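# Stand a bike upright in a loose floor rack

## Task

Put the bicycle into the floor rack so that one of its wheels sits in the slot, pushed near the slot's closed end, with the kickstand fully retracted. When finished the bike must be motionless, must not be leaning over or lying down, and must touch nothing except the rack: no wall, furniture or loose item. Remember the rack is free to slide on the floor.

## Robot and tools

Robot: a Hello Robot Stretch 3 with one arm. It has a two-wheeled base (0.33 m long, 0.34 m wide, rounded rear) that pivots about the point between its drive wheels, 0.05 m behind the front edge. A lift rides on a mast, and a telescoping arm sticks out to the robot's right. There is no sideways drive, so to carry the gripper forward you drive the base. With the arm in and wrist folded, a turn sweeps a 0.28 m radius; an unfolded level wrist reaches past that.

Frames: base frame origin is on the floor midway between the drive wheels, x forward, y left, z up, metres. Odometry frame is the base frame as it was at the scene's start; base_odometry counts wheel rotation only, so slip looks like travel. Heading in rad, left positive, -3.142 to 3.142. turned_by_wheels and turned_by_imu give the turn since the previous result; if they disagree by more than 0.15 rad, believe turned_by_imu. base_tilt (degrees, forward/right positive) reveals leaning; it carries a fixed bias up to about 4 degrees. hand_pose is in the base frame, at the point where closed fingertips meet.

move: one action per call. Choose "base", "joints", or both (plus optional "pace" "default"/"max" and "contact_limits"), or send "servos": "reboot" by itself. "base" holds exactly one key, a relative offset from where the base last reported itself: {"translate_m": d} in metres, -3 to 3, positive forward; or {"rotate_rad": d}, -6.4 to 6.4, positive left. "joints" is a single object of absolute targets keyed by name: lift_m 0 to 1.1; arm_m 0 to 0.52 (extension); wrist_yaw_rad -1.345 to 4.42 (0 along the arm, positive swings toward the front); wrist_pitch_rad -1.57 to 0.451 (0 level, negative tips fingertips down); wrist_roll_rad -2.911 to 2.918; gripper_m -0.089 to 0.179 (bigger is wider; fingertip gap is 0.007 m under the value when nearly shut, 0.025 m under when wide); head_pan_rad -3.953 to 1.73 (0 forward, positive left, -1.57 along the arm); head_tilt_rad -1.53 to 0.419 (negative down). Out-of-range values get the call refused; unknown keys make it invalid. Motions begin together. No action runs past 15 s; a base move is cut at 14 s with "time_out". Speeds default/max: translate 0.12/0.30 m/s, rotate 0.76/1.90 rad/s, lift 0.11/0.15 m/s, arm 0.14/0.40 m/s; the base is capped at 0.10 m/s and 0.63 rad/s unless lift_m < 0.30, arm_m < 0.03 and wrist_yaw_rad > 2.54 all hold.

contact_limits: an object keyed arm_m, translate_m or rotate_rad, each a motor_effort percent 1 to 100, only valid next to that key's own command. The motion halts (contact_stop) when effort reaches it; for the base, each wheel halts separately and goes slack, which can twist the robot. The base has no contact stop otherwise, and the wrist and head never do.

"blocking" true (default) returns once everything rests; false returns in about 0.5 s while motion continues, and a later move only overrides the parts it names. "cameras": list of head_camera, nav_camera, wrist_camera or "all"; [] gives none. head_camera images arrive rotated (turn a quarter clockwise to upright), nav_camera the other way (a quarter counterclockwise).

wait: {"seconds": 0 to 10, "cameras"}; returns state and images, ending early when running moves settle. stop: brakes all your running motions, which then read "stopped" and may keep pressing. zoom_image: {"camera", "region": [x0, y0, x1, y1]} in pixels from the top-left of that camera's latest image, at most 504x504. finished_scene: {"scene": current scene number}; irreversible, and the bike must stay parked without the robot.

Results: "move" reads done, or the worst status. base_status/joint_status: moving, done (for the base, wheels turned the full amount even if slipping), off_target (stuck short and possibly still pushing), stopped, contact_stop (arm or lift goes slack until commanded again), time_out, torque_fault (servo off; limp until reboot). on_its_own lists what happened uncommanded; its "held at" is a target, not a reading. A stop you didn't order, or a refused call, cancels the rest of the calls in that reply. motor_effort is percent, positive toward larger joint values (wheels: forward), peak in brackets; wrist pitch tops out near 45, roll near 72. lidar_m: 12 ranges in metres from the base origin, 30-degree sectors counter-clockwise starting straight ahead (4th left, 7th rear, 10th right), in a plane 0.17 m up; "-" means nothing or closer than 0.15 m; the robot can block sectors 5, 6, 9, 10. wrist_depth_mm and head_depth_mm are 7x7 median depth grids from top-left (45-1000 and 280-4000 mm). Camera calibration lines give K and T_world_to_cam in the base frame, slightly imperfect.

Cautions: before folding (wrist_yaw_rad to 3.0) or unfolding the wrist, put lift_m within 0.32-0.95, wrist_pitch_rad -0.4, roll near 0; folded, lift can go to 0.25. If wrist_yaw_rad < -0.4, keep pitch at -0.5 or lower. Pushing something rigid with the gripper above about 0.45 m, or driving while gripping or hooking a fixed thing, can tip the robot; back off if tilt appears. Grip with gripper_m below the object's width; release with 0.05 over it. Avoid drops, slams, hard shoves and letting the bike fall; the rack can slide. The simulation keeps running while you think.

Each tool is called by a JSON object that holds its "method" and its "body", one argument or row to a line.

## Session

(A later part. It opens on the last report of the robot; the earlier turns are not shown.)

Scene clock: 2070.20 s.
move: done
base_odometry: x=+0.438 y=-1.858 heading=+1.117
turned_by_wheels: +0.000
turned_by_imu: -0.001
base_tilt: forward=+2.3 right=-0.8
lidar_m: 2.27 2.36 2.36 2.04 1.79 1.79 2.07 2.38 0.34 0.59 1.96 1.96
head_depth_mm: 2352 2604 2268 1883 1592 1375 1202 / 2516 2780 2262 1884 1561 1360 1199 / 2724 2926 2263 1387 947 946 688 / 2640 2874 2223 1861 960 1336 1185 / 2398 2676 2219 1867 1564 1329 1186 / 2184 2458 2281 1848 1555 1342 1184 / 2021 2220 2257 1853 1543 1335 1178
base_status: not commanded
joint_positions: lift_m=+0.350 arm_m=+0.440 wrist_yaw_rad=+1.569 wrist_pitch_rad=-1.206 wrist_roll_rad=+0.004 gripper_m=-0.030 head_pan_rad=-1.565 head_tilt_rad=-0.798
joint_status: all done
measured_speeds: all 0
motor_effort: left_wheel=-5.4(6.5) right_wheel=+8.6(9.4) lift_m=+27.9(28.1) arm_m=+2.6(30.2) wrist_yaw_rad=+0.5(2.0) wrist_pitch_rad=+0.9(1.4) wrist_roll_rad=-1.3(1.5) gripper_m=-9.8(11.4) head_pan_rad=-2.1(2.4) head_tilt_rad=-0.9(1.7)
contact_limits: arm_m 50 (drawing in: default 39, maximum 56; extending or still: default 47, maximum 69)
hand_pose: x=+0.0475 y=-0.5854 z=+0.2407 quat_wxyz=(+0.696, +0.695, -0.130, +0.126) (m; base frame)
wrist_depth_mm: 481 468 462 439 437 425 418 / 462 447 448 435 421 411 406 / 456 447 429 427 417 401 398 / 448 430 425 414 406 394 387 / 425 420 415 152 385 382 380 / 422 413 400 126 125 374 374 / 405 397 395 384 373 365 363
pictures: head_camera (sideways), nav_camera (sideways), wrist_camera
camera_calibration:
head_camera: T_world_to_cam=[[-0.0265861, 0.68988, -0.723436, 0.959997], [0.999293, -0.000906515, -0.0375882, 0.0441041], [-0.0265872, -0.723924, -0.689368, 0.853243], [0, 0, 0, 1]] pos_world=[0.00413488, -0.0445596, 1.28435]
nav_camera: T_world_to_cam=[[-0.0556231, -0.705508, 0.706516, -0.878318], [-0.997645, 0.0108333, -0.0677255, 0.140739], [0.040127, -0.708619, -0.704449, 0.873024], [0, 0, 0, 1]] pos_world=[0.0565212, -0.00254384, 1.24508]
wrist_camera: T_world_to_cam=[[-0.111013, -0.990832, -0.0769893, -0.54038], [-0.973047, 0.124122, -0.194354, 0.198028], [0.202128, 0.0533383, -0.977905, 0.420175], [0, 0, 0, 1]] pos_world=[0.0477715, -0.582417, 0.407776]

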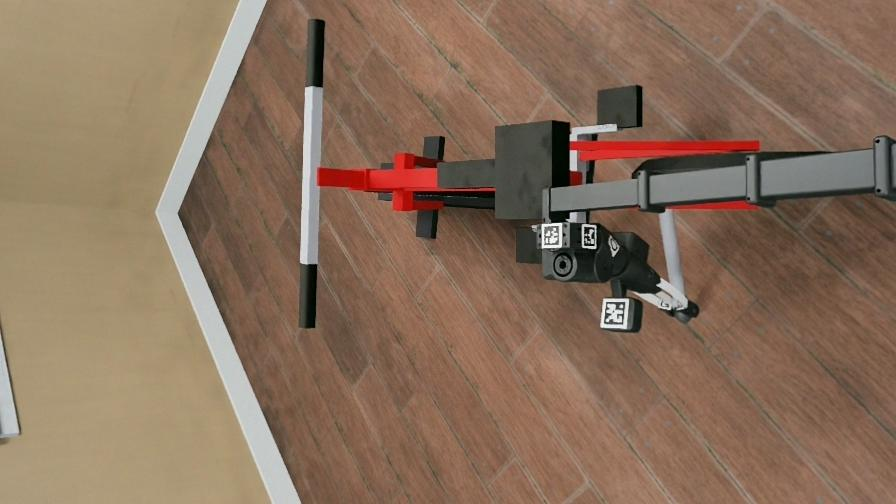

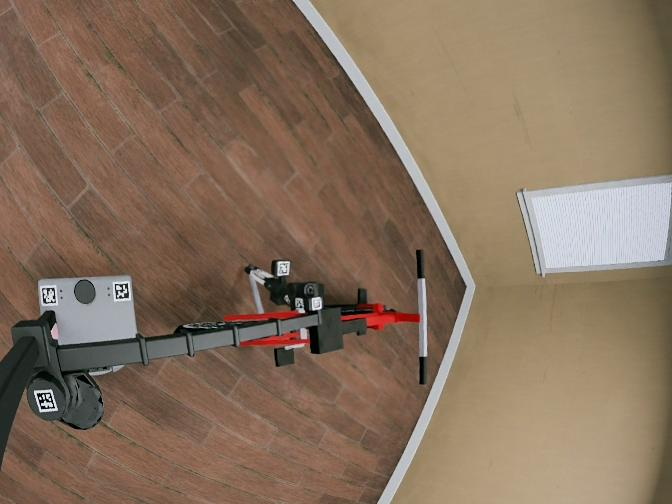

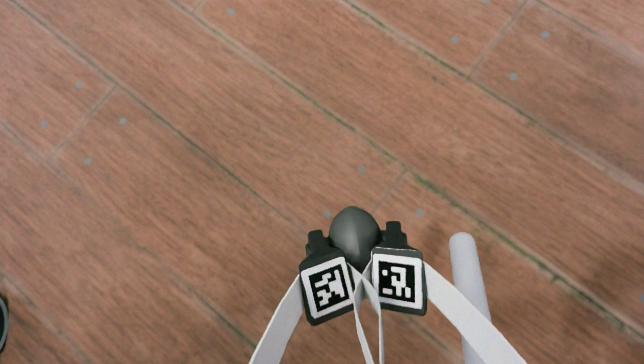

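{"method": "move", "body": {
  "joints": {"arm_m": 0.47},
  "contact_limits": {"arm_m": 48}
}}

Scene clock: 2073.80 s.
move: done
base_odometry: x=+0.438 y=-1.858 heading=+1.117
turned_by_wheels: +0.000
turned_by_imu: -0.001
base_tilt: forward=+2.3 right=-0.8
lidar_m: 2.26 2.36 2.35 2.04 1.79 1.79 2.07 2.38 0.36 0.58 1.96 1.96
head_depth_mm: 2348 2570 2282 1913 1601 1371 1189 / 2538 2788 2249 1889 1563 1365 1192 / 2733 2934 2252 1211 970 969 682 / 2624 2847 2251 1877 1001 1325 1193 / 2392 2674 2237 1854 1557 1328 1178 / 2192 2432 2288 1845 1561 1352 1179 / 2031 2234 2274 1842 1547 1339 1182
base_status: not commanded
joint_positions: lift_m=+0.350 arm_m=+0.470 wrist_yaw_rad=+1.569 wrist_pitch_rad=-1.206 wrist_roll_rad=+0.004 gripper_m=-0.030 head_pan_rad=-1.565 head_tilt_rad=-0.798
joint_status: all done
measured_speeds: all 0
motor_effort: left_wheel=-4.3(5.8) right_wheel=+7.4(8.8) lift_m=+26.9(28.9) arm_m=+21.3(30.3) wrist_yaw_rad=+0.4(1.8) wrist_pitch_rad=+1.4(1.4) wrist_roll_rad=-1.2(1.4) gripper_m=-10.4(11.6) head_pan_rad=-2.3(2.5) head_tilt_rad=-1.1(1.7)
contact_limits: arm_m 48 (drawing in: default 39, maximum 56; extending or still: default 47, maximum 69)
hand_pose: x=+0.0475 y=-0.6153 z=+0.2407 quat_wxyz=(+0.696, +0.695, -0.130, +0.126) (m; base frame)
wrist_depth_mm: 466 463 461 439 433 423 419 / 461 461 452 435 423 415 404 / 453 445 430 428 414 412 395 / 441 431 417 408 406 402 385 / 431 416 404 154 391 386 379 / 420 406 401 126 125 375 369 / 410 400 384 381 375 360 362
pictures: head_camera (sideways), nav_camera (sideways), wrist_camera
camera_calibration:
head_camera: T_world_to_cam=[[-0.026586, 0.68988, -0.723436, 0.959997], [0.999293, -0.000906635, -0.0375882, 0.0441041], [-0.0265872, -0.723924, -0.689368, 0.853243], [0, 0, 0, 1]] pos_world=[0.00413488, -0.0445596, 1.28435]
nav_camera: T_world_to_cam=[[-0.0556232, -0.705508, 0.706516, -0.878318], [-0.997645, 0.0108334, -0.0677255, 0.140739], [0.040127, -0.708619, -0.704449, 0.873024], [0, 0, 0, 1]] pos_world=[0.0565212, -0.00254385, 1.24508]
wrist_camera: T_world_to_cam=[[-0.111013, -0.990832, -0.0769892, -0.569975], [-0.973047, 0.124122, -0.194354, 0.201733], [0.202128, 0.0533384, -0.977906, 0.421762], [0, 0, 0, 1]] pos_world=[0.0477715, -0.612285, 0.407769]

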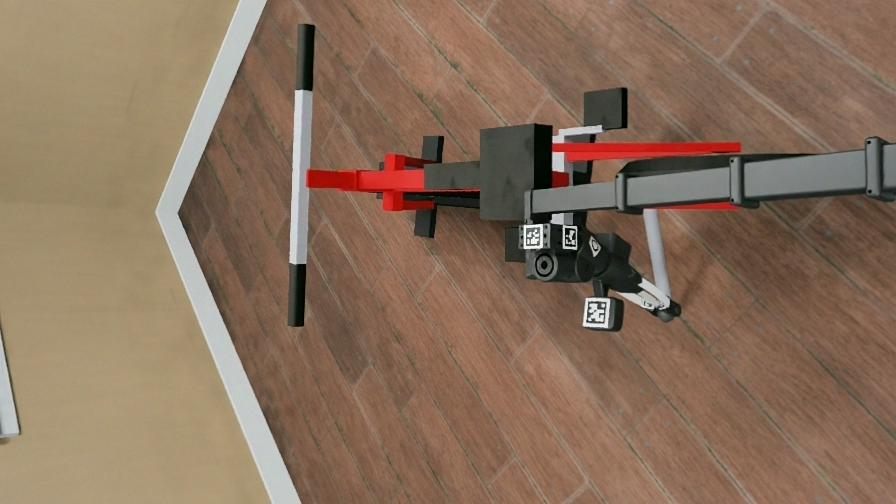

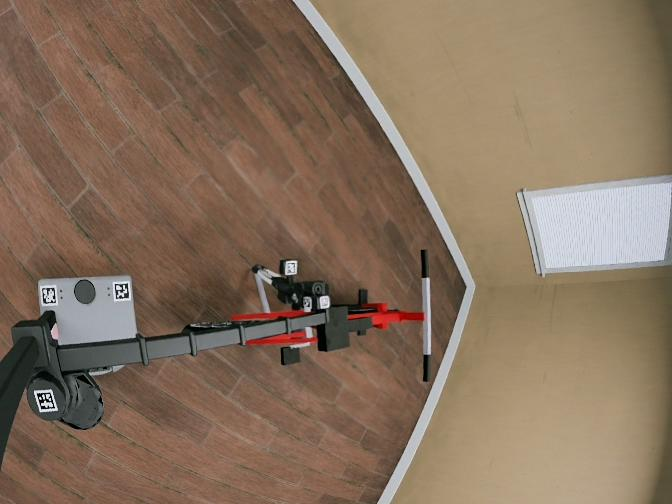

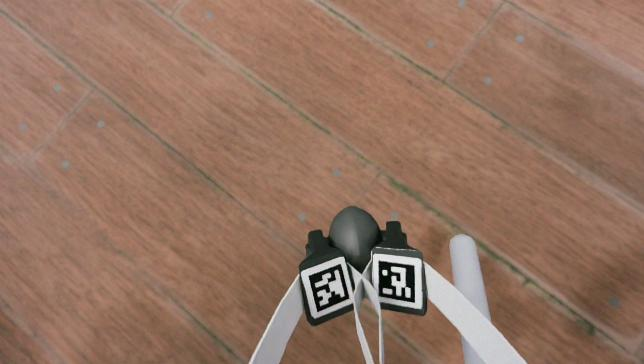

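{"method": "zoom_image", "body": {
  "camera": "head_camera",
  "region": [340, 100, 640, 270]
}}

Scaled by 1.680 from the camera's 896x504 image, which has a finer 1280x720 frame.

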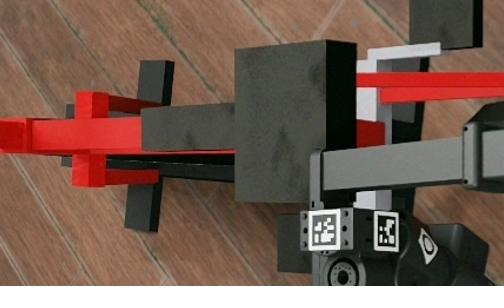

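{"method": "move", "body": {
  "joints": {"arm_m": 0.485},
  "contact_limits": {"arm_m": 48}
}}

{"method": "zoom_image", "body": {
  "camera": "head_camera",
  "region": [340, 100, 640, 270]
}}

Scene clock: 2082.03 s.
move: done
base_odometry: x=+0.438 y=-1.858 heading=+1.117
turned_by_wheels: +0.000
turned_by_imu: -0.001
base_tilt: forward=+2.3 right=-0.8
lidar_m: 2.26 2.36 2.36 2.03 1.79 1.78 2.07 2.38 0.38 0.58 1.96 1.96
head_depth_mm: 2373 2570 2280 1901 1605 1374 1203 / 2545 2795 2268 1898 1560 1366 1196 / 2732 2908 2245 1215 971 806 681 / 2672 2872 2316 1871 999 1332 1188 / 2383 2659 2215 1854 1553 1323 1188 / 2190 2462 2291 1854 1549 1338 1179 / 2010 2232 2271 1847 1556 1340 1182
base_status: not commanded
joint_positions: lift_m=+0.350 arm_m=+0.485 wrist_yaw_rad=+1.569 wrist_pitch_rad=-1.206 wrist_roll_rad=+0.004 gripper_m=-0.030 head_pan_rad=-1.565 head_tilt_rad=-0.798
joint_status: all done
measured_speeds: all 0
motor_effort: left_wheel=-3.4(6.0) right_wheel=+6.5(9.0) lift_m=+27.6(29.6) arm_m=+17.4(29.2) wrist_yaw_rad=+0.4(1.6) wrist_pitch_rad=+1.1(1.3) wrist_roll_rad=-1.2(1.6) gripper_m=-10.4(11.4) head_pan_rad=-2.1(2.5) head_tilt_rad=-0.9(1.7)
contact_limits: arm_m 48 (drawing in: default 39, maximum 56; extending or still: default 47, maximum 69)
hand_pose: x=+0.0475 y=-0.6303 z=+0.2407 quat_wxyz=(+0.696, +0.695, -0.130, +0.126) (m; base frame)
wrist_depth_mm: 489 467 451 452 433 425 421 / 470 452 445 424 421 411 407 / 446 443 427 420 410 405 396 / 445 428 433 416 400 395 385 / 431 422 404 152 391 389 381 / 422 410 402 126 125 372 368 / 403 395 390 382 376 364 367
pictures: head_camera (sideways), nav_camera (sideways), wrist_camera
camera_calibration:
head_camera: T_world_to_cam=[[-0.0265861, 0.68988, -0.723436, 0.959997], [0.999293, -0.000906511, -0.0375882, 0.0441041], [-0.0265872, -0.723924, -0.689368, 0.853243], [0, 0, 0, 1]] pos_world=[0.00413488, -0.0445596, 1.28435]
nav_camera: T_world_to_cam=[[-0.0556231, -0.705508, 0.706515, -0.878318], [-0.997645, 0.0108333, -0.0677255, 0.140739], [0.040127, -0.708619, -0.70445, 0.873024], [0, 0, 0, 1]] pos_world=[0.0565212, -0.00254383, 1.24508]
wrist_camera: T_world_to_cam=[[-0.111012, -0.990832, -0.0769893, -0.58488], [-0.973047, 0.124121, -0.194354, 0.203603], [0.202129, 0.0533384, -0.977905, 0.422578], [0, 0, 0, 1]] pos_world=[0.0477715, -0.627329, 0.407783]

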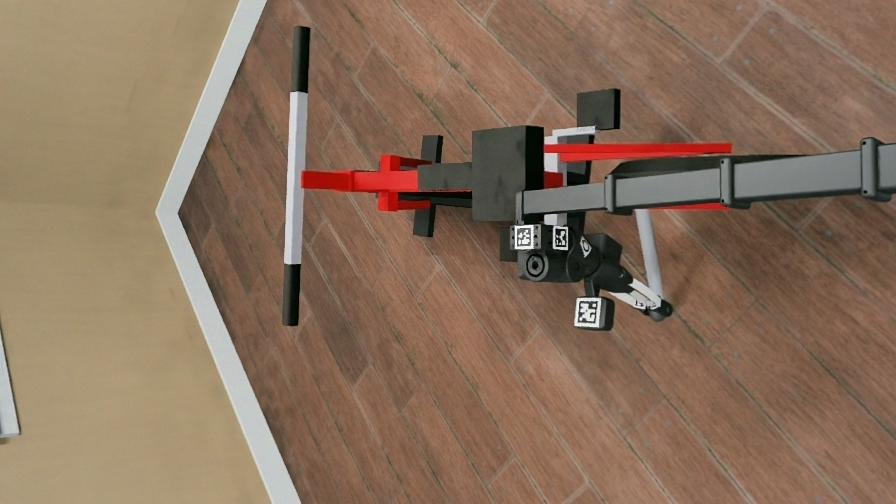

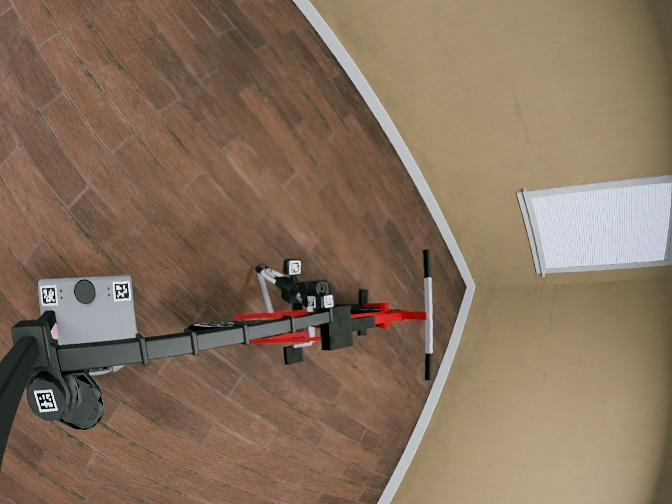

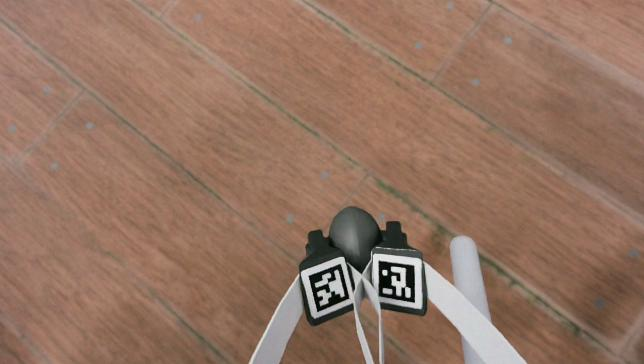

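Scaled by 1.680 from the camera's 896x504 image, which has a finer 1280x720 frame.

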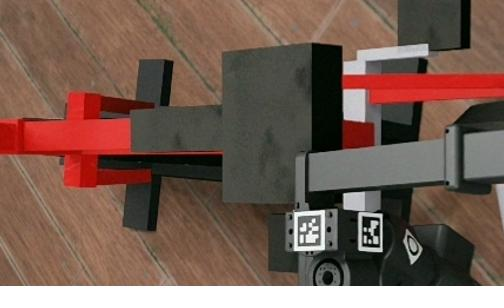

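{"method": "move", "body": {
  "joints": {"arm_m": 0.25},
  "cameras": ["head_camera"]
}}

Scene clock: 2105.43 s.
move: done
base_odometry: x=+0.438 y=-1.858 heading=+1.117
turned_by_wheels: +0.000
turned_by_imu: -0.001
base_tilt: forward=+2.3 right=-0.8
lidar_m: 2.27 2.36 2.36 2.03 1.79 1.79 2.08 2.38 0.38 0.58 1.96 1.96
head_depth_mm: 2364 2583 2303 1918 1598 1368 1200 / 2536 2785 2279 1881 1559 1360 1198 / 2764 2918 2204 1211 1125 1008 697 / 2597 2855 2281 1861 1530 807 1166 / 2428 2661 2216 1869 1575 1343 1153 / 2191 2438 2283 1861 1553 1345 1183 / 2022 2215 2256 1832 1542 1335 1181
base_status: not commanded
joint_positions: lift_m=+0.350 arm_m=+0.250 wrist_yaw_rad=+1.570 wrist_pitch_rad=-1.206 wrist_roll_rad=+0.004 gripper_m=-0.030 head_pan_rad=-1.565 head_tilt_rad=-0.798
joint_status: all done
measured_speeds: all 0
motor_effort: left_wheel=-1.7(3.4) right_wheel=+4.3(6.6) lift_m=+24.5(24.6) arm_m=-18.7(20.4) wrist_yaw_rad=+0.7(1.4) wrist_pitch_rad=+1.3(1.6) wrist_roll_rad=-1.3(1.5) gripper_m=-10.2(11.5) head_pan_rad=-1.5(2.5) head_tilt_rad=-1.1(1.8)
hand_pose: x=+0.0475 y=-0.3952 z=+0.2407 quat_wxyz=(+0.696, +0.695, -0.130, +0.127) (m; base frame)
wrist_depth_mm: 474 469 452 444 437 429 415 / 471 450 441 434 420 414 401 / 452 447 433 429 417 404 397 / 438 430 418 408 401 395 386 / 432 420 413 153 388 389 378 / 280 379 403 126 125 377 375 / 263 350 389 380 378 367 367
pictures: head_camera (sideways)
camera_calibration:
head_camera: T_world_to_cam=[[-0.026586, 0.68988, -0.723436, 0.959997], [0.999293, -0.000906628, -0.0375882, 0.0441041], [-0.0265872, -0.723923, -0.689368, 0.853243], [0, 0, 0, 1]] pos_world=[0.00413488, -0.0445596, 1.28435]

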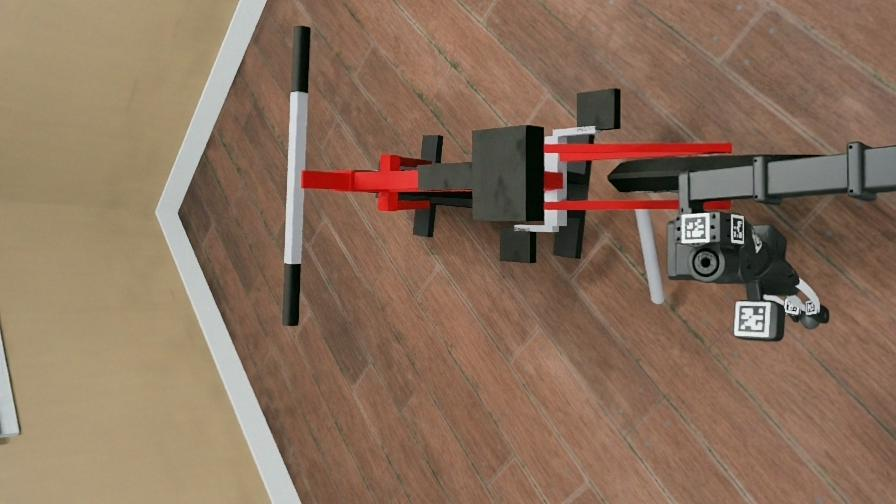

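{"method": "move", "body": {
  "joints": {"arm_m": 0.0, "wrist_yaw_rad": 0, "wrist_pitch_rad": -1.48},
  "cameras": []
}}

{"method": "move", "body": {
  "base": {"translate_m": 0.34},
  "cameras": []
}}

{"method": "move", "body": {
  "base": {"rotate_rad": -1.571},
  "cameras": ["head_camera"]
}}

{"method": "move", "body": {
  "base": {"translate_m": 0.19},
  "cameras": []
}}

{"method": "move", "body": {
  "base": {"rotate_rad": 1.571},
  "cameras": ["head_camera"]
}}

Scene clock: 2123.70 s.
move: done
base_odometry: x=+0.438 y=-1.858 heading=+1.117
turned_by_wheels: +0.000
turned_by_imu: -0.001
base_tilt: forward=+2.4 right=-0.8
lidar_m: 2.26 2.36 2.36 2.04 1.79 1.79 2.06 2.38 0.38 0.58 1.96 1.96
head_depth_mm: 2339 2579 2293 1908 1589 1373 1199 / 2550 2738 2239 1901 1555 1376 1197 / 2713 2883 2255 1217 1121 1123 1152 / 2624 2856 2293 1877 1542 1332 1190 / 2416 2652 2220 1862 1573 1346 1184 / 2211 2487 2285 1855 1547 1337 1181 / 2028 2237 2264 1831 1547 1341 1179
base_status: not commanded
joint_positions: lift_m=+0.350 arm_m=+0.000 wrist_yaw_rad=+0.001 wrist_pitch_rad=-1.475 wrist_roll_rad=+0.003 gripper_m=-0.030 head_pan_rad=-1.565 head_tilt_rad=-0.798
joint_status: all done
measured_speeds: all 0
motor_effort: left_wheel=-1.8(2.0) right_wheel=+4.8(5.2) lift_m=+24.9(25.0) arm_m=-18.9(20.5) wrist_yaw_rad=-0.6(4.5) wrist_pitch_rad=-1.2(3.1) wrist_roll_rad=-0.9(1.5) gripper_m=-10.9(11.4) head_pan_rad=-2.2(2.6) head_tilt_rad=-1.2(1.8)
hand_pose: x=-0.0216 y=-0.1454 z=+0.2313 quat_wxyz=(+0.523, +0.475, -0.523, -0.476) (m; base frame)
wrist_depth_mm: 390 383 378 379 371 371 358 / 394 391 389 382 378 374 368 / 397 397 391 386 380 378 375 / 407 405 397 240 231 228 226 / 417 411 401 154 231 231 227 / 417 416 421 126 125 235 231 / 429 418 411 243 241 237 236
pictures: none
No camera images: "cameras" was empty.

Scene clock: 2128.20 s.
move: done
base_odometry: x=+0.587 y=-1.552 heading=+1.117
turned_by_wheels: +0.000
turned_by_imu: +0.000
base_tilt: forward=+2.3 right=-0.8
lidar_m: 1.99 2.12 2.12 2.32 2.03 2.02 2.34 0.60 0.68 2.00 1.72 1.72
head_depth_mm: 2577 2794 2276 1518 1524 1315 1206 / 2747 2929 2269 1902 1566 1358 1198 / 2557 2840 2315 1889 1577 1366 1189 / 2304 2629 2306 1876 1568 1355 1190 / 2085 2374 2305 1870 1564 1348 1186 / 1921 2133 2236 1858 1557 1346 1183 / 1773 1949 2125 1841 1555 1335 1178
base_status: done
joint_positions: lift_m=+0.350 arm_m=+0.000 wrist_yaw_rad=+0.001 wrist_pitch_rad=-1.475 wrist_roll_rad=+0.003 gripper_m=-0.030 head_pan_rad=-1.565 head_tilt_rad=-0.798
joint_status: not commanded
measured_speeds: all 0
motor_effort: left_wheel=+2.6(8.7) right_wheel=+3.4(7.8) lift_m=+24.9(25.4) arm_m=-17.6(19.2) wrist_yaw_rad=+0.0(2.2) wrist_pitch_rad=-0.8(1.8) wrist_roll_rad=-1.1(1.3) gripper_m=-10.4(11.6) head_pan_rad=-1.8(2.4) head_tilt_rad=-1.1(2.1)
hand_pose: x=-0.0216 y=-0.1454 z=+0.2313 quat_wxyz=(+0.523, +0.475, -0.523, -0.476) (m; base frame)
wrist_depth_mm: 390 386 383 374 370 369 369 / 391 391 387 379 382 377 366 / 403 394 393 390 378 381 371 / 398 400 395 242 233 229 226 / 416 407 406 155 231 232 228 / 420 415 413 126 125 234 232 / 422 423 408 242 243 236 235
pictures: none
No camera images: "cameras" was empty.

Scene clock: 2131.80 s.
move: done
base_odometry: x=+0.587 y=-1.552 heading=-0.454
turned_by_wheels: -1.571
turned_by_imu: -1.562
base_tilt: forward=+2.3 right=-0.8
lidar_m: 1.99 1.72 1.72 1.99 2.12 2.12 2.32 2.02 2.03 2.34 0.60 0.69
head_depth_mm: 1989 2198 2317 1885 1597 1376 1199 / 2138 2393 2342 1897 1591 1365 1199 / 2333 2582 2337 1874 1579 1369 1195 / 2533 2806 2316 1880 1570 1362 1193 / 2787 2918 2284 1862 1561 1351 1190 / 2942 2985 2262 1855 1553 1339 1185 / 2720 2828 2235 1848 1553 1337 1173
base_status: done
joint_positions: lift_m=+0.350 arm_m=+0.000 wrist_yaw_rad=+0.001 wrist_pitch_rad=-1.475 wrist_roll_rad=+0.003 gripper_m=-0.030 head_pan_rad=-1.565 head_tilt_rad=-0.798
joint_status: not commanded
measured_speeds: all 0
motor_effort: left_wheel=+5.7(10.5) right_wheel=-5.3(8.3) lift_m=+25.3(25.6) arm_m=-18.1(19.2) wrist_yaw_rad=-0.4(2.0) wrist_pitch_rad=-1.1(1.7) wrist_roll_rad=-1.0(1.3) gripper_m=-10.4(11.8) head_pan_rad=-2.3(2.5) head_tilt_rad=-0.9(2.1)
hand_pose: x=-0.0216 y=-0.1454 z=+0.2313 quat_wxyz=(+0.523, +0.475, -0.523, -0.476) (m; base frame)
wrist_depth_mm: 395 384 385 368 374 370 364 / 396 391 383 383 378 371 373 / 400 399 393 387 384 379 372 / 409 404 393 241 232 229 227 / 414 406 404 154 233 231 228 / 420 418 411 126 125 233 233 / 428 421 417 243 240 236 236
pictures: head_camera (sideways)
camera_calibration:
head_camera: T_world_to_cam=[[-0.0265859, 0.68988, -0.723436, 0.959997], [0.999293, -0.000906751, -0.0375882, 0.0441041], [-0.0265873, -0.723924, -0.689368, 0.853243], [0, 0, 0, 1]] pos_world=[0.00413487, -0.0445596, 1.28435]

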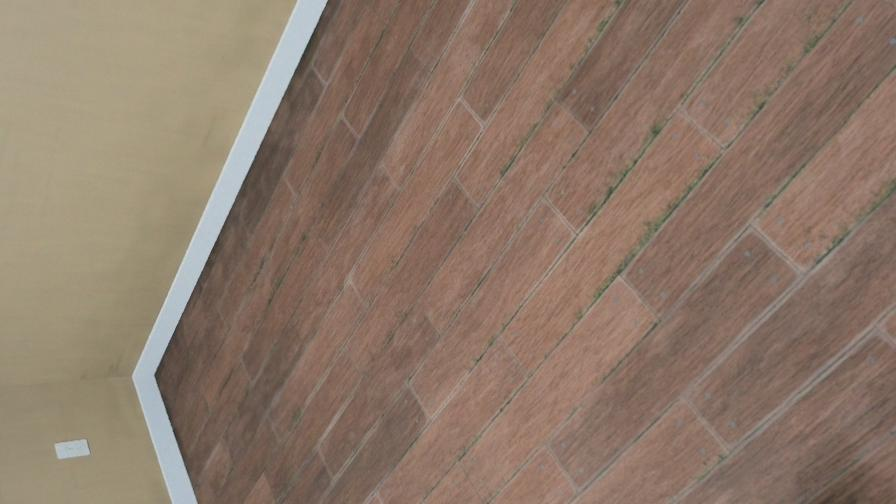

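Scene clock: 2134.83 s.
move: done
base_odometry: x=+0.757 y=-1.636 heading=-0.454
turned_by_wheels: +0.000
turned_by_imu: +0.000
base_tilt: forward=+2.3 right=-0.8
lidar_m: 1.84 1.59 1.59 1.83 2.26 2.25 2.49 2.16 2.16 2.49 0.51 0.66
head_depth_mm: 2146 2363 2362 1906 1596 1372 1201 / 2299 2561 2335 1904 1585 1364 1200 / 2497 2725 2301 1877 1560 1366 1187 / 2726 2871 2324 1865 1570 1361 1192 / 2955 2982 2265 1850 1563 1339 1190 / 2784 2924 2289 1852 1565 1349 1175 / 2591 2744 2259 1841 1554 1051 1156
base_status: done
joint_positions: lift_m=+0.350 arm_m=+0.000 wrist_yaw_rad=+0.001 wrist_pitch_rad=-1.475 wrist_roll_rad=+0.003 gripper_m=-0.030 head_pan_rad=-1.565 head_tilt_rad=-0.798
joint_status: not commanded
measured_speeds: all 0
motor_effort: left_wheel=+4.8(10.0) right_wheel=+1.1(5.9) lift_m=+25.5(25.7) arm_m=-17.0(18.5) wrist_yaw_rad=-1.5(2.1) wrist_pitch_rad=-1.2(1.7) wrist_roll_rad=-1.2(1.3) gripper_m=-10.6(11.5) head_pan_rad=-2.1(2.4) head_tilt_rad=-0.8(2.0)
hand_pose: x=-0.0216 y=-0.1454 z=+0.2313 quat_wxyz=(+0.523, +0.475, -0.523, -0.476) (m; base frame)
wrist_depth_mm: 391 383 374 378 373 368 365 / 390 395 389 380 380 372 371 / 402 396 396 384 377 376 373 / 395 408 401 242 231 226 226 / 413 410 402 154 232 231 227 / 410 411 408 127 125 234 232 / 423 418 418 243 241 236 235
pictures: none
No camera images: "cameras" was empty.

Scene clock: 2138.43 s.
move: done
base_odometry: x=+0.757 y=-1.636 heading=+1.117
turned_by_wheels: +1.571
turned_by_imu: +1.560
base_tilt: forward=+2.3 right=-0.8
lidar_m: 1.84 2.26 2.26 2.48 2.16 2.16 2.50 0.51 0.66 1.84 1.59 1.59
head_depth_mm: 2457 2691 2369 1646 1448 1368 1209 / 2577 2821 2355 1888 1590 1371 1199 / 2372 2679 2360 1891 1581 1365 1187 / 2127 2413 2292 1883 1576 1360 1198 / 1921 2181 2285 1857 1566 1345 1189 / 1752 1978 2124 1838 1559 1335 1181 / 1615 1792 1995 1840 1547 1345 1178
base_status: done
joint_positions: lift_m=+0.350 arm_m=+0.000 wrist_yaw_rad=+0.001 wrist_pitch_rad=-1.475 wrist_roll_rad=+0.003 gripper_m=-0.030 head_pan_rad=-1.565 head_tilt_rad=-0.798
joint_status: not commanded
measured_speeds: all 0
motor_effort: left_wheel=-3.4(7.6) right_wheel=+6.2(10.6) lift_m=+25.7(25.8) arm_m=-18.4(19.1) wrist_yaw_rad=-0.2(2.5) wrist_pitch_rad=-0.8(1.7) wrist_roll_rad=-0.9(1.2) gripper_m=-10.6(11.7) head_pan_rad=-1.7(2.5) head_tilt_rad=-0.9(2.0)
hand_pose: x=-0.0216 y=-0.1454 z=+0.2313 quat_wxyz=(+0.523, +0.475, -0.523, -0.476) (m; base frame)
wrist_depth_mm: 397 386 385 375 366 371 360 / 395 392 384 380 377 372 368 / 400 402 397 392 383 383 381 / 409 407 394 240 232 229 227 / 410 416 402 154 231 231 228 / 416 415 412 126 125 235 232 / 421 423 418 243 242 235 235
pictures: head_camera (sideways)
camera_calibration:
head_camera: T_world_to_cam=[[-0.026586, 0.68988, -0.723436, 0.959997], [0.999293, -0.00090663, -0.0375882, 0.0441041], [-0.0265872, -0.723924, -0.689368, 0.853243], [0, 0, 0, 1]] pos_world=[0.00413488, -0.0445596, 1.28435]

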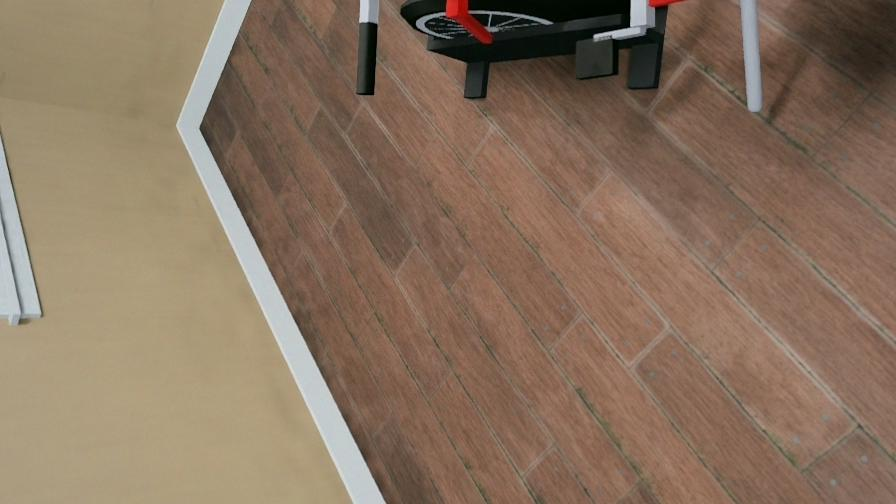

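{"method": "move", "body": {
  "base": {"translate_m": -0.28}
}}

Scene clock: 2144.23 s.
move: done
base_odometry: x=+0.635 y=-1.887 heading=+1.117
turned_by_wheels: +0.000
turned_by_imu: -0.003
base_tilt: forward=+2.3 right=-0.8
lidar_m: 2.06 2.45 2.45 2.24 1.96 1.96 2.27 0.26 0.28 0.95 1.79 1.78
head_depth_mm: 2258 2499 2351 1899 1589 1321 1208 / 2453 2701 2335 1746 922 1081 894 / 2588 2820 2309 1803 1449 1310 1178 / 2400 2705 2314 1867 1569 1358 1189 / 2155 2460 2303 1853 1558 1352 1182 / 1981 2227 2266 1868 1564 1351 1181 / 1839 2035 2167 1849 1557 1341 1180
base_status: done
joint_positions: lift_m=+0.350 arm_m=+0.000 wrist_yaw_rad=+0.001 wrist_pitch_rad=-1.475 wrist_roll_rad=+0.003 gripper_m=-0.030 head_pan_rad=-1.565 head_tilt_rad=-0.798
joint_status: not commanded
measured_speeds: all 0
motor_effort: left_wheel=-2.4(7.7) right_wheel=+0.2(4.4) lift_m=+26.0(26.3) arm_m=-17.2(18.7) wrist_yaw_rad=-1.4(2.0) wrist_pitch_rad=-0.6(1.6) wrist_roll_rad=-0.9(1.3) gripper_m=-10.5(11.4) head_pan_rad=-2.1(2.4) head_tilt_rad=-1.6(2.0)
hand_pose: x=-0.0216 y=-0.1454 z=+0.2313 quat_wxyz=(+0.523, +0.475, -0.523, -0.476) (m; base frame)
wrist_depth_mm: 388 385 384 378 372 363 238 / 386 391 386 380 374 375 240 / 401 393 392 393 385 381 247 / 409 408 401 242 231 228 228 / 419 405 399 155 233 230 227 / 420 411 409 127 125 234 232 / 432 426 417 244 243 236 236
pictures: head_camera (sideways), nav_camera (sideways), wrist_camera
camera_calibration:
head_camera: T_world_to_cam=[[-0.0265858, 0.68988, -0.723436, 0.959997], [0.999293, -0.000906864, -0.0375882, 0.0441041], [-0.0265874, -0.723923, -0.689368, 0.853243], [0, 0, 0, 1]] pos_world=[0.00413487, -0.0445596, 1.28435]
nav_camera: T_world_to_cam=[[-0.0556234, -0.705508, 0.706515, -0.878318], [-0.997645, 0.0108337, -0.0677255, 0.140739], [0.0401268, -0.708619, -0.70445, 0.873024], [0, 0, 0, 1]] pos_world=[0.0565212, -0.00254384, 1.24508]
wrist_camera: T_world_to_cam=[[-0.991222, 0.124328, -0.0449562, 0.0229128], [0.120944, 0.990083, 0.0714684, 0.162394], [0.0533958, 0.065404, -0.996429, 0.40432], [0, 0, 0, 1]] pos_world=[-0.0185178, -0.190076, 0.3923]

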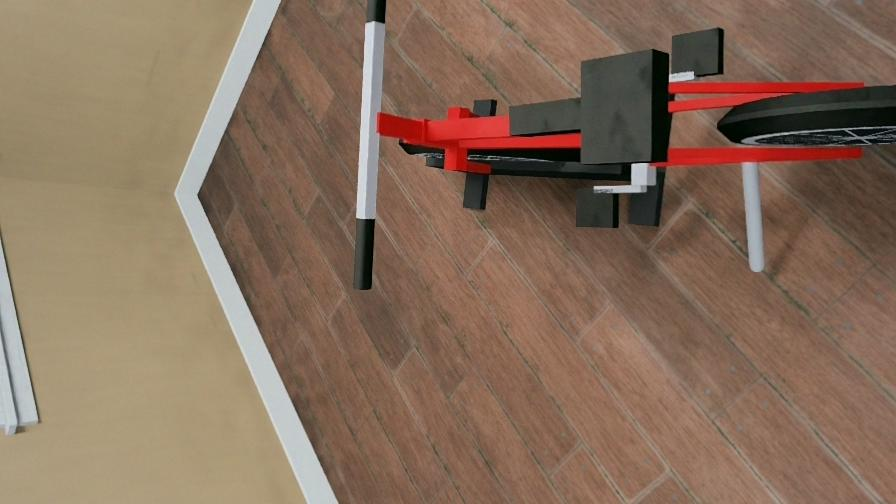

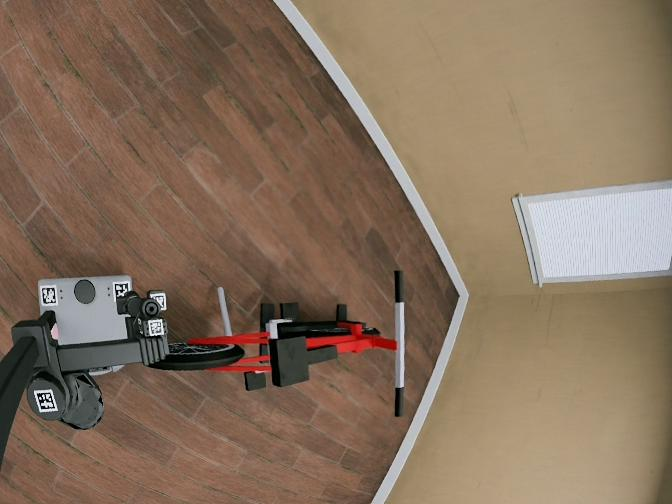

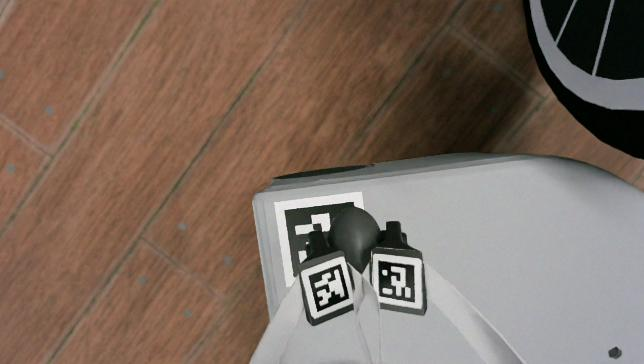

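{"method": "move", "body": {
  "base": {"translate_m": -0.015},
  "cameras": []
}}

{"method": "move", "body": {
  "joints": {"arm_m": 0.46}
}}

Scene clock: 2160.70 s.
move: done
base_odometry: x=+0.628 y=-1.901 heading=+1.117
turned_by_wheels: +0.000
turned_by_imu: -0.001
base_tilt: forward=+2.3 right=-0.8
lidar_m: 2.08 2.46 2.46 2.22 1.96 1.95 2.26 0.25 0.26 0.91 1.79 1.79
head_depth_mm: 2219 2481 2354 1902 1589 1342 1199 / 2399 2684 2364 1840 927 978 891 / 2564 2848 2301 1790 1358 1304 1153 / 2398 2715 2324 1859 1578 1354 1189 / 2204 2453 2302 1858 1579 1358 1190 / 2008 2250 2283 1842 1548 1338 1177 / 1849 2038 2191 1853 1552 1336 1173
base_status: done
joint_positions: lift_m=+0.350 arm_m=+0.000 wrist_yaw_rad=+0.001 wrist_pitch_rad=-1.475 wrist_roll_rad=+0.003 gripper_m=-0.030 head_pan_rad=-1.565 head_tilt_rad=-0.798
joint_status: not commanded
measured_speeds: all 0
motor_effort: left_wheel=-3.1(7.0) right_wheel=-1.0(4.2) lift_m=+26.3(26.5) arm_m=-16.3(16.9) wrist_yaw_rad=-1.3(2.1) wrist_pitch_rad=-0.8(1.5) wrist_roll_rad=-0.9(1.0) gripper_m=-10.0(11.1) head_pan_rad=-1.8(2.8) head_tilt_rad=-1.1(1.8)
hand_pose: x=-0.0216 y=-0.1454 z=+0.2313 quat_wxyz=(+0.523, +0.475, -0.523, -0.476) (m; base frame)
wrist_depth_mm: 386 382 377 378 373 360 214 / 398 386 390 380 377 376 216 / 400 400 387 385 383 379 225 / 409 402 396 240 230 228 225 / 409 405 407 155 233 231 228 / 416 418 409 126 125 235 230 / 429 419 415 247 242 236 237
pictures: none
No camera images: "cameras" was empty.

Scene clock: 2165.27 s.
move: done
base_odometry: x=+0.628 y=-1.901 heading=+1.117
turned_by_wheels: +0.000
turned_by_imu: -0.001
base_tilt: forward=+2.3 right=-0.8
lidar_m: 2.07 2.46 2.46 2.22 1.95 1.95 2.26 0.25 0.26 0.91 1.79 1.79
head_depth_mm: 2269 2504 2367 1911 1590 1345 1206 / 2440 2687 2351 1834 925 981 891 / 2592 2818 2338 1794 924 834 689 / 2411 2705 2330 1876 928 1329 1189 / 2173 2458 2301 1865 1565 1354 1182 / 2023 2233 2307 1849 1553 1341 1180 / 1841 2047 2174 1830 1539 1344 1177
base_status: not commanded
joint_positions: lift_m=+0.350 arm_m=+0.460 wrist_yaw_rad=+0.000 wrist_pitch_rad=-1.476 wrist_roll_rad=+0.003 gripper_m=-0.030 head_pan_rad=-1.565 head_tilt_rad=-0.798
joint_status: all done
measured_speeds: all 0
motor_effort: left_wheel=+1.0(3.2) right_wheel=-0.5(1.4) lift_m=+26.5(26.8) arm_m=+18.9(20.6) wrist_yaw_rad=+0.8(1.9) wrist_pitch_rad=-0.7(1.5) wrist_roll_rad=-1.0(1.3) gripper_m=-10.3(11.7) head_pan_rad=-1.8(2.5) head_tilt_rad=-1.3(2.1)
hand_pose: x=-0.0216 y=-0.6053 z=+0.2313 quat_wxyz=(+0.522, +0.475, -0.524, -0.477) (m; base frame)
wrist_depth_mm: 388 388 379 376 370 367 175 / 392 389 383 386 382 370 192 / 399 392 392 385 382 378 377 / 403 395 400 390 385 382 380 / 409 405 397 151 393 393 384 / 424 408 405 126 125 392 386 / 420 417 413 413 402 233 216
pictures: head_camera (sideways), nav_camera (sideways), wrist_camera
camera_calibration:
head_camera: T_world_to_cam=[[-0.0265858, 0.68988, -0.723436, 0.959997], [0.999293, -0.000906864, -0.0375882, 0.0441041], [-0.0265874, -0.723923, -0.689368, 0.853243], [0, 0, 0, 1]] pos_world=[0.00413487, -0.0445596, 1.28435]
nav_camera: T_world_to_cam=[[-0.0556234, -0.705508, 0.706515, -0.878318], [-0.997645, 0.0108337, -0.0677255, 0.140739], [0.0401268, -0.708619, -0.70445, 0.873024], [0, 0, 0, 1]] pos_world=[0.0565212, -0.00254384, 1.24508]
wrist_camera: T_world_to_cam=[[-0.991036, 0.125829, -0.0448763, 0.0809767], [0.122414, 0.989857, 0.0720986, 0.617419], [0.0534932, 0.0659588, -0.996387, 0.434723], [0, 0, 0, 1]] pos_world=[-0.0185848, -0.65002, 0.392272]

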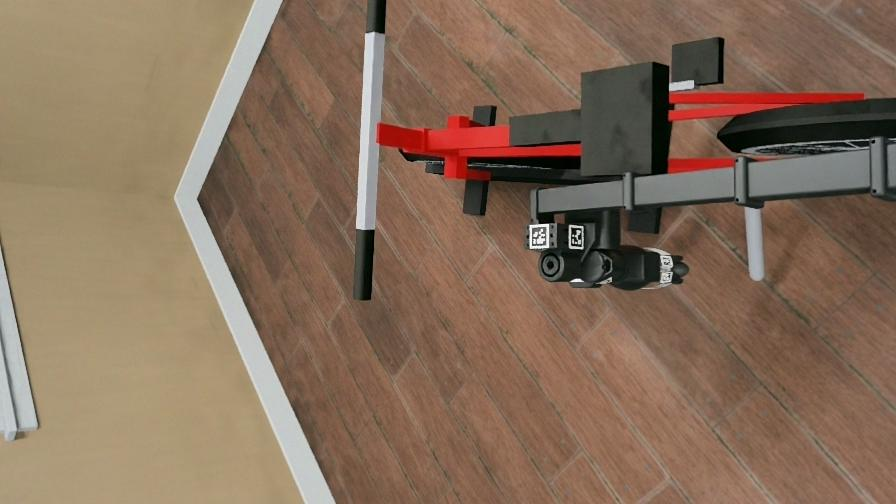

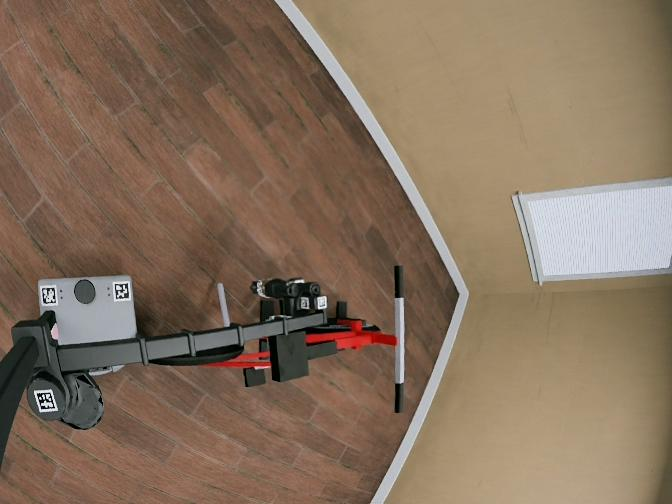

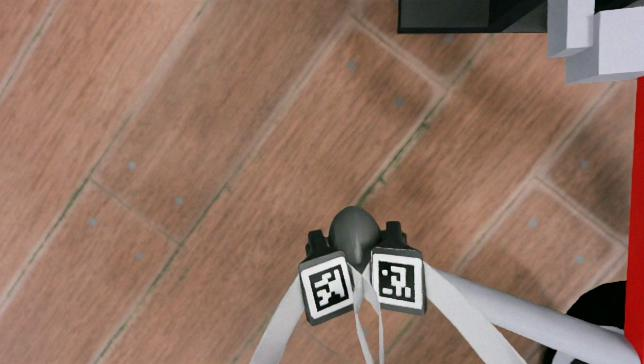

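{"method": "move", "body": {
  "joints": {"arm_m": 0.485},
  "cameras": []
}}

{"method": "move", "body": {
  "joints": {"lift_m": 0.22}
}}

Scene clock: 2186.97 s.
move: done
base_odometry: x=+0.628 y=-1.901 heading=+1.117
turned_by_wheels: +0.000
turned_by_imu: -0.001
base_tilt: forward=+2.3 right=-0.8
lidar_m: 2.08 2.46 2.46 2.23 1.95 1.95 2.25 0.25 0.26 0.91 1.79 1.80
head_depth_mm: 2265 2461 2361 1915 1601 1345 1199 / 2425 2680 2330 1847 925 982 888 / 2588 2828 2345 1803 901 804 681 / 2390 2672 2292 1865 947 1328 1190 / 2198 2484 2313 1861 1565 1346 1191 / 2014 2222 2286 1843 1560 1339 1183 / 1847 2019 2182 1834 1551 1341 1178
base_status: not commanded
joint_positions: lift_m=+0.350 arm_m=+0.485 wrist_yaw_rad=+0.000 wrist_pitch_rad=-1.476 wrist_roll_rad=+0.003 gripper_m=-0.030 head_pan_rad=-1.565 head_tilt_rad=-0.798
joint_status: all done
measured_speeds: all 0
motor_effort: left_wheel=+1.2(1.3) right_wheel=-0.4(1.0) lift_m=+26.7(27.0) arm_m=+19.2(20.2) wrist_yaw_rad=+0.6(1.6) wrist_pitch_rad=-0.7(1.4) wrist_roll_rad=-1.0(1.2) gripper_m=-10.5(11.2) head_pan_rad=-2.0(2.6) head_tilt_rad=-1.0(1.6)
hand_pose: x=-0.0216 y=-0.6303 z=+0.2313 quat_wxyz=(+0.522, +0.475, -0.524, -0.477) (m; base frame)
wrist_depth_mm: 388 379 381 369 374 302 276 / 402 391 384 383 378 368 178 / 403 395 395 386 382 374 375 / 405 396 397 394 386 380 378 / 408 408 399 152 389 390 388 / 418 403 416 126 125 395 390 / 428 420 412 408 410 244 285
pictures: none
No camera images: "cameras" was empty.

Scene clock: 2188.97 s.
move: done
base_odometry: x=+0.628 y=-1.901 heading=+1.117
turned_by_wheels: +0.000
turned_by_imu: +0.000
base_tilt: forward=+2.3 right=-0.8
lidar_m: 2.07 2.46 2.46 2.22 1.95 1.95 2.26 0.25 0.26 0.91 1.80 1.79
head_depth_mm: 2246 2477 2345 1894 1597 1342 1201 / 2446 2688 2325 1838 928 981 890 / 2569 2835 2322 1792 1335 952 823 / 2429 2703 2299 1858 1296 1302 1184 / 2179 2479 2304 1863 1567 1346 1177 / 2011 2248 2282 1851 1558 1345 1184 / 1857 2010 2185 1842 1551 1334 1175
base_status: not commanded
joint_positions: lift_m=+0.220 arm_m=+0.485 wrist_yaw_rad=+0.000 wrist_pitch_rad=-1.476 wrist_roll_rad=+0.003 gripper_m=-0.030 head_pan_rad=-1.565 head_tilt_rad=-0.798
joint_status: all done
measured_speeds: all 0
motor_effort: left_wheel=+1.2(1.4) right_wheel=-0.8(1.2) lift_m=+23.8(25.1) arm_m=+16.8(19.1) wrist_yaw_rad=+0.1(2.0) wrist_pitch_rad=-1.0(1.4) wrist_roll_rad=-0.9(1.3) gripper_m=-10.3(11.4) head_pan_rad=-1.8(2.4) head_tilt_rad=-1.1(2.0)
hand_pose: x=-0.0216 y=-0.6303 z=+0.1013 quat_wxyz=(+0.522, +0.475, -0.524, -0.477) (m; base frame)
wrist_depth_mm: 257 255 254 247 248 246 241 / 264 262 255 253 250 248 246 / 267 265 261 259 256 253 248 / 273 270 263 261 258 255 252 / 278 269 269 154 260 259 256 / 279 276 273 126 125 262 258 / 285 281 277 270 271 269 264
pictures: head_camera (sideways), nav_camera (sideways), wrist_camera
camera_calibration:
head_camera: T_world_to_cam=[[-0.0265857, 0.68988, -0.723436, 0.959997], [0.999293, -0.000906992, -0.0375882, 0.0441041], [-0.0265875, -0.723924, -0.689368, 0.853243], [0, 0, 0, 1]] pos_world=[0.00413486, -0.0445596, 1.28435]
nav_camera: T_world_to_cam=[[-0.0556234, -0.705508, 0.706516, -0.878318], [-0.997645, 0.0108338, -0.0677255, 0.140739], [0.0401267, -0.708619, -0.704449, 0.873024], [0, 0, 0, 1]] pos_world=[0.0565212, -0.00254386, 1.24508]
wrist_camera: T_world_to_cam=[[-0.991036, 0.125829, -0.0448763, 0.0782886], [0.122414, 0.989857, 0.0720986, 0.651541], [0.0534932, 0.0659588, -0.996387, 0.306838], [0, 0, 0, 1]] pos_world=[-0.0185848, -0.675022, 0.262267]

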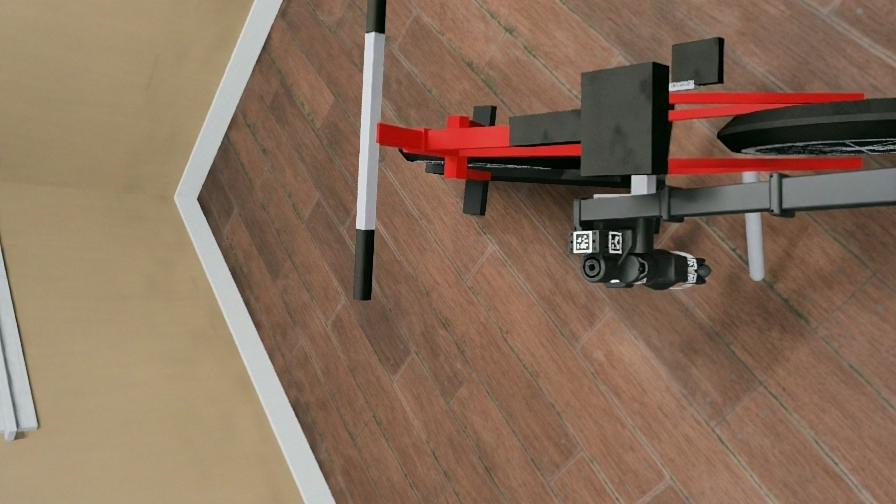

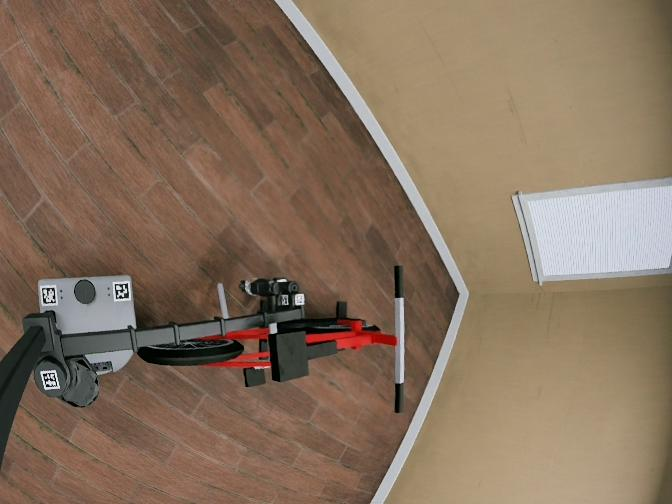

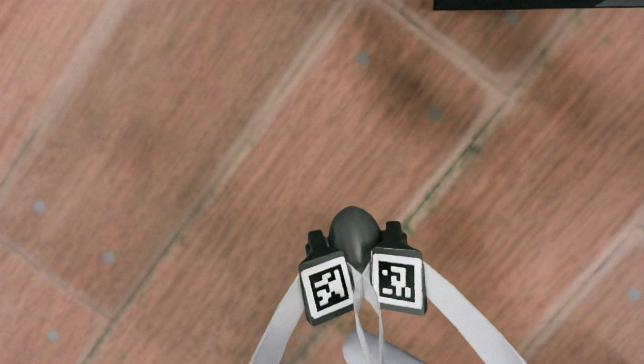

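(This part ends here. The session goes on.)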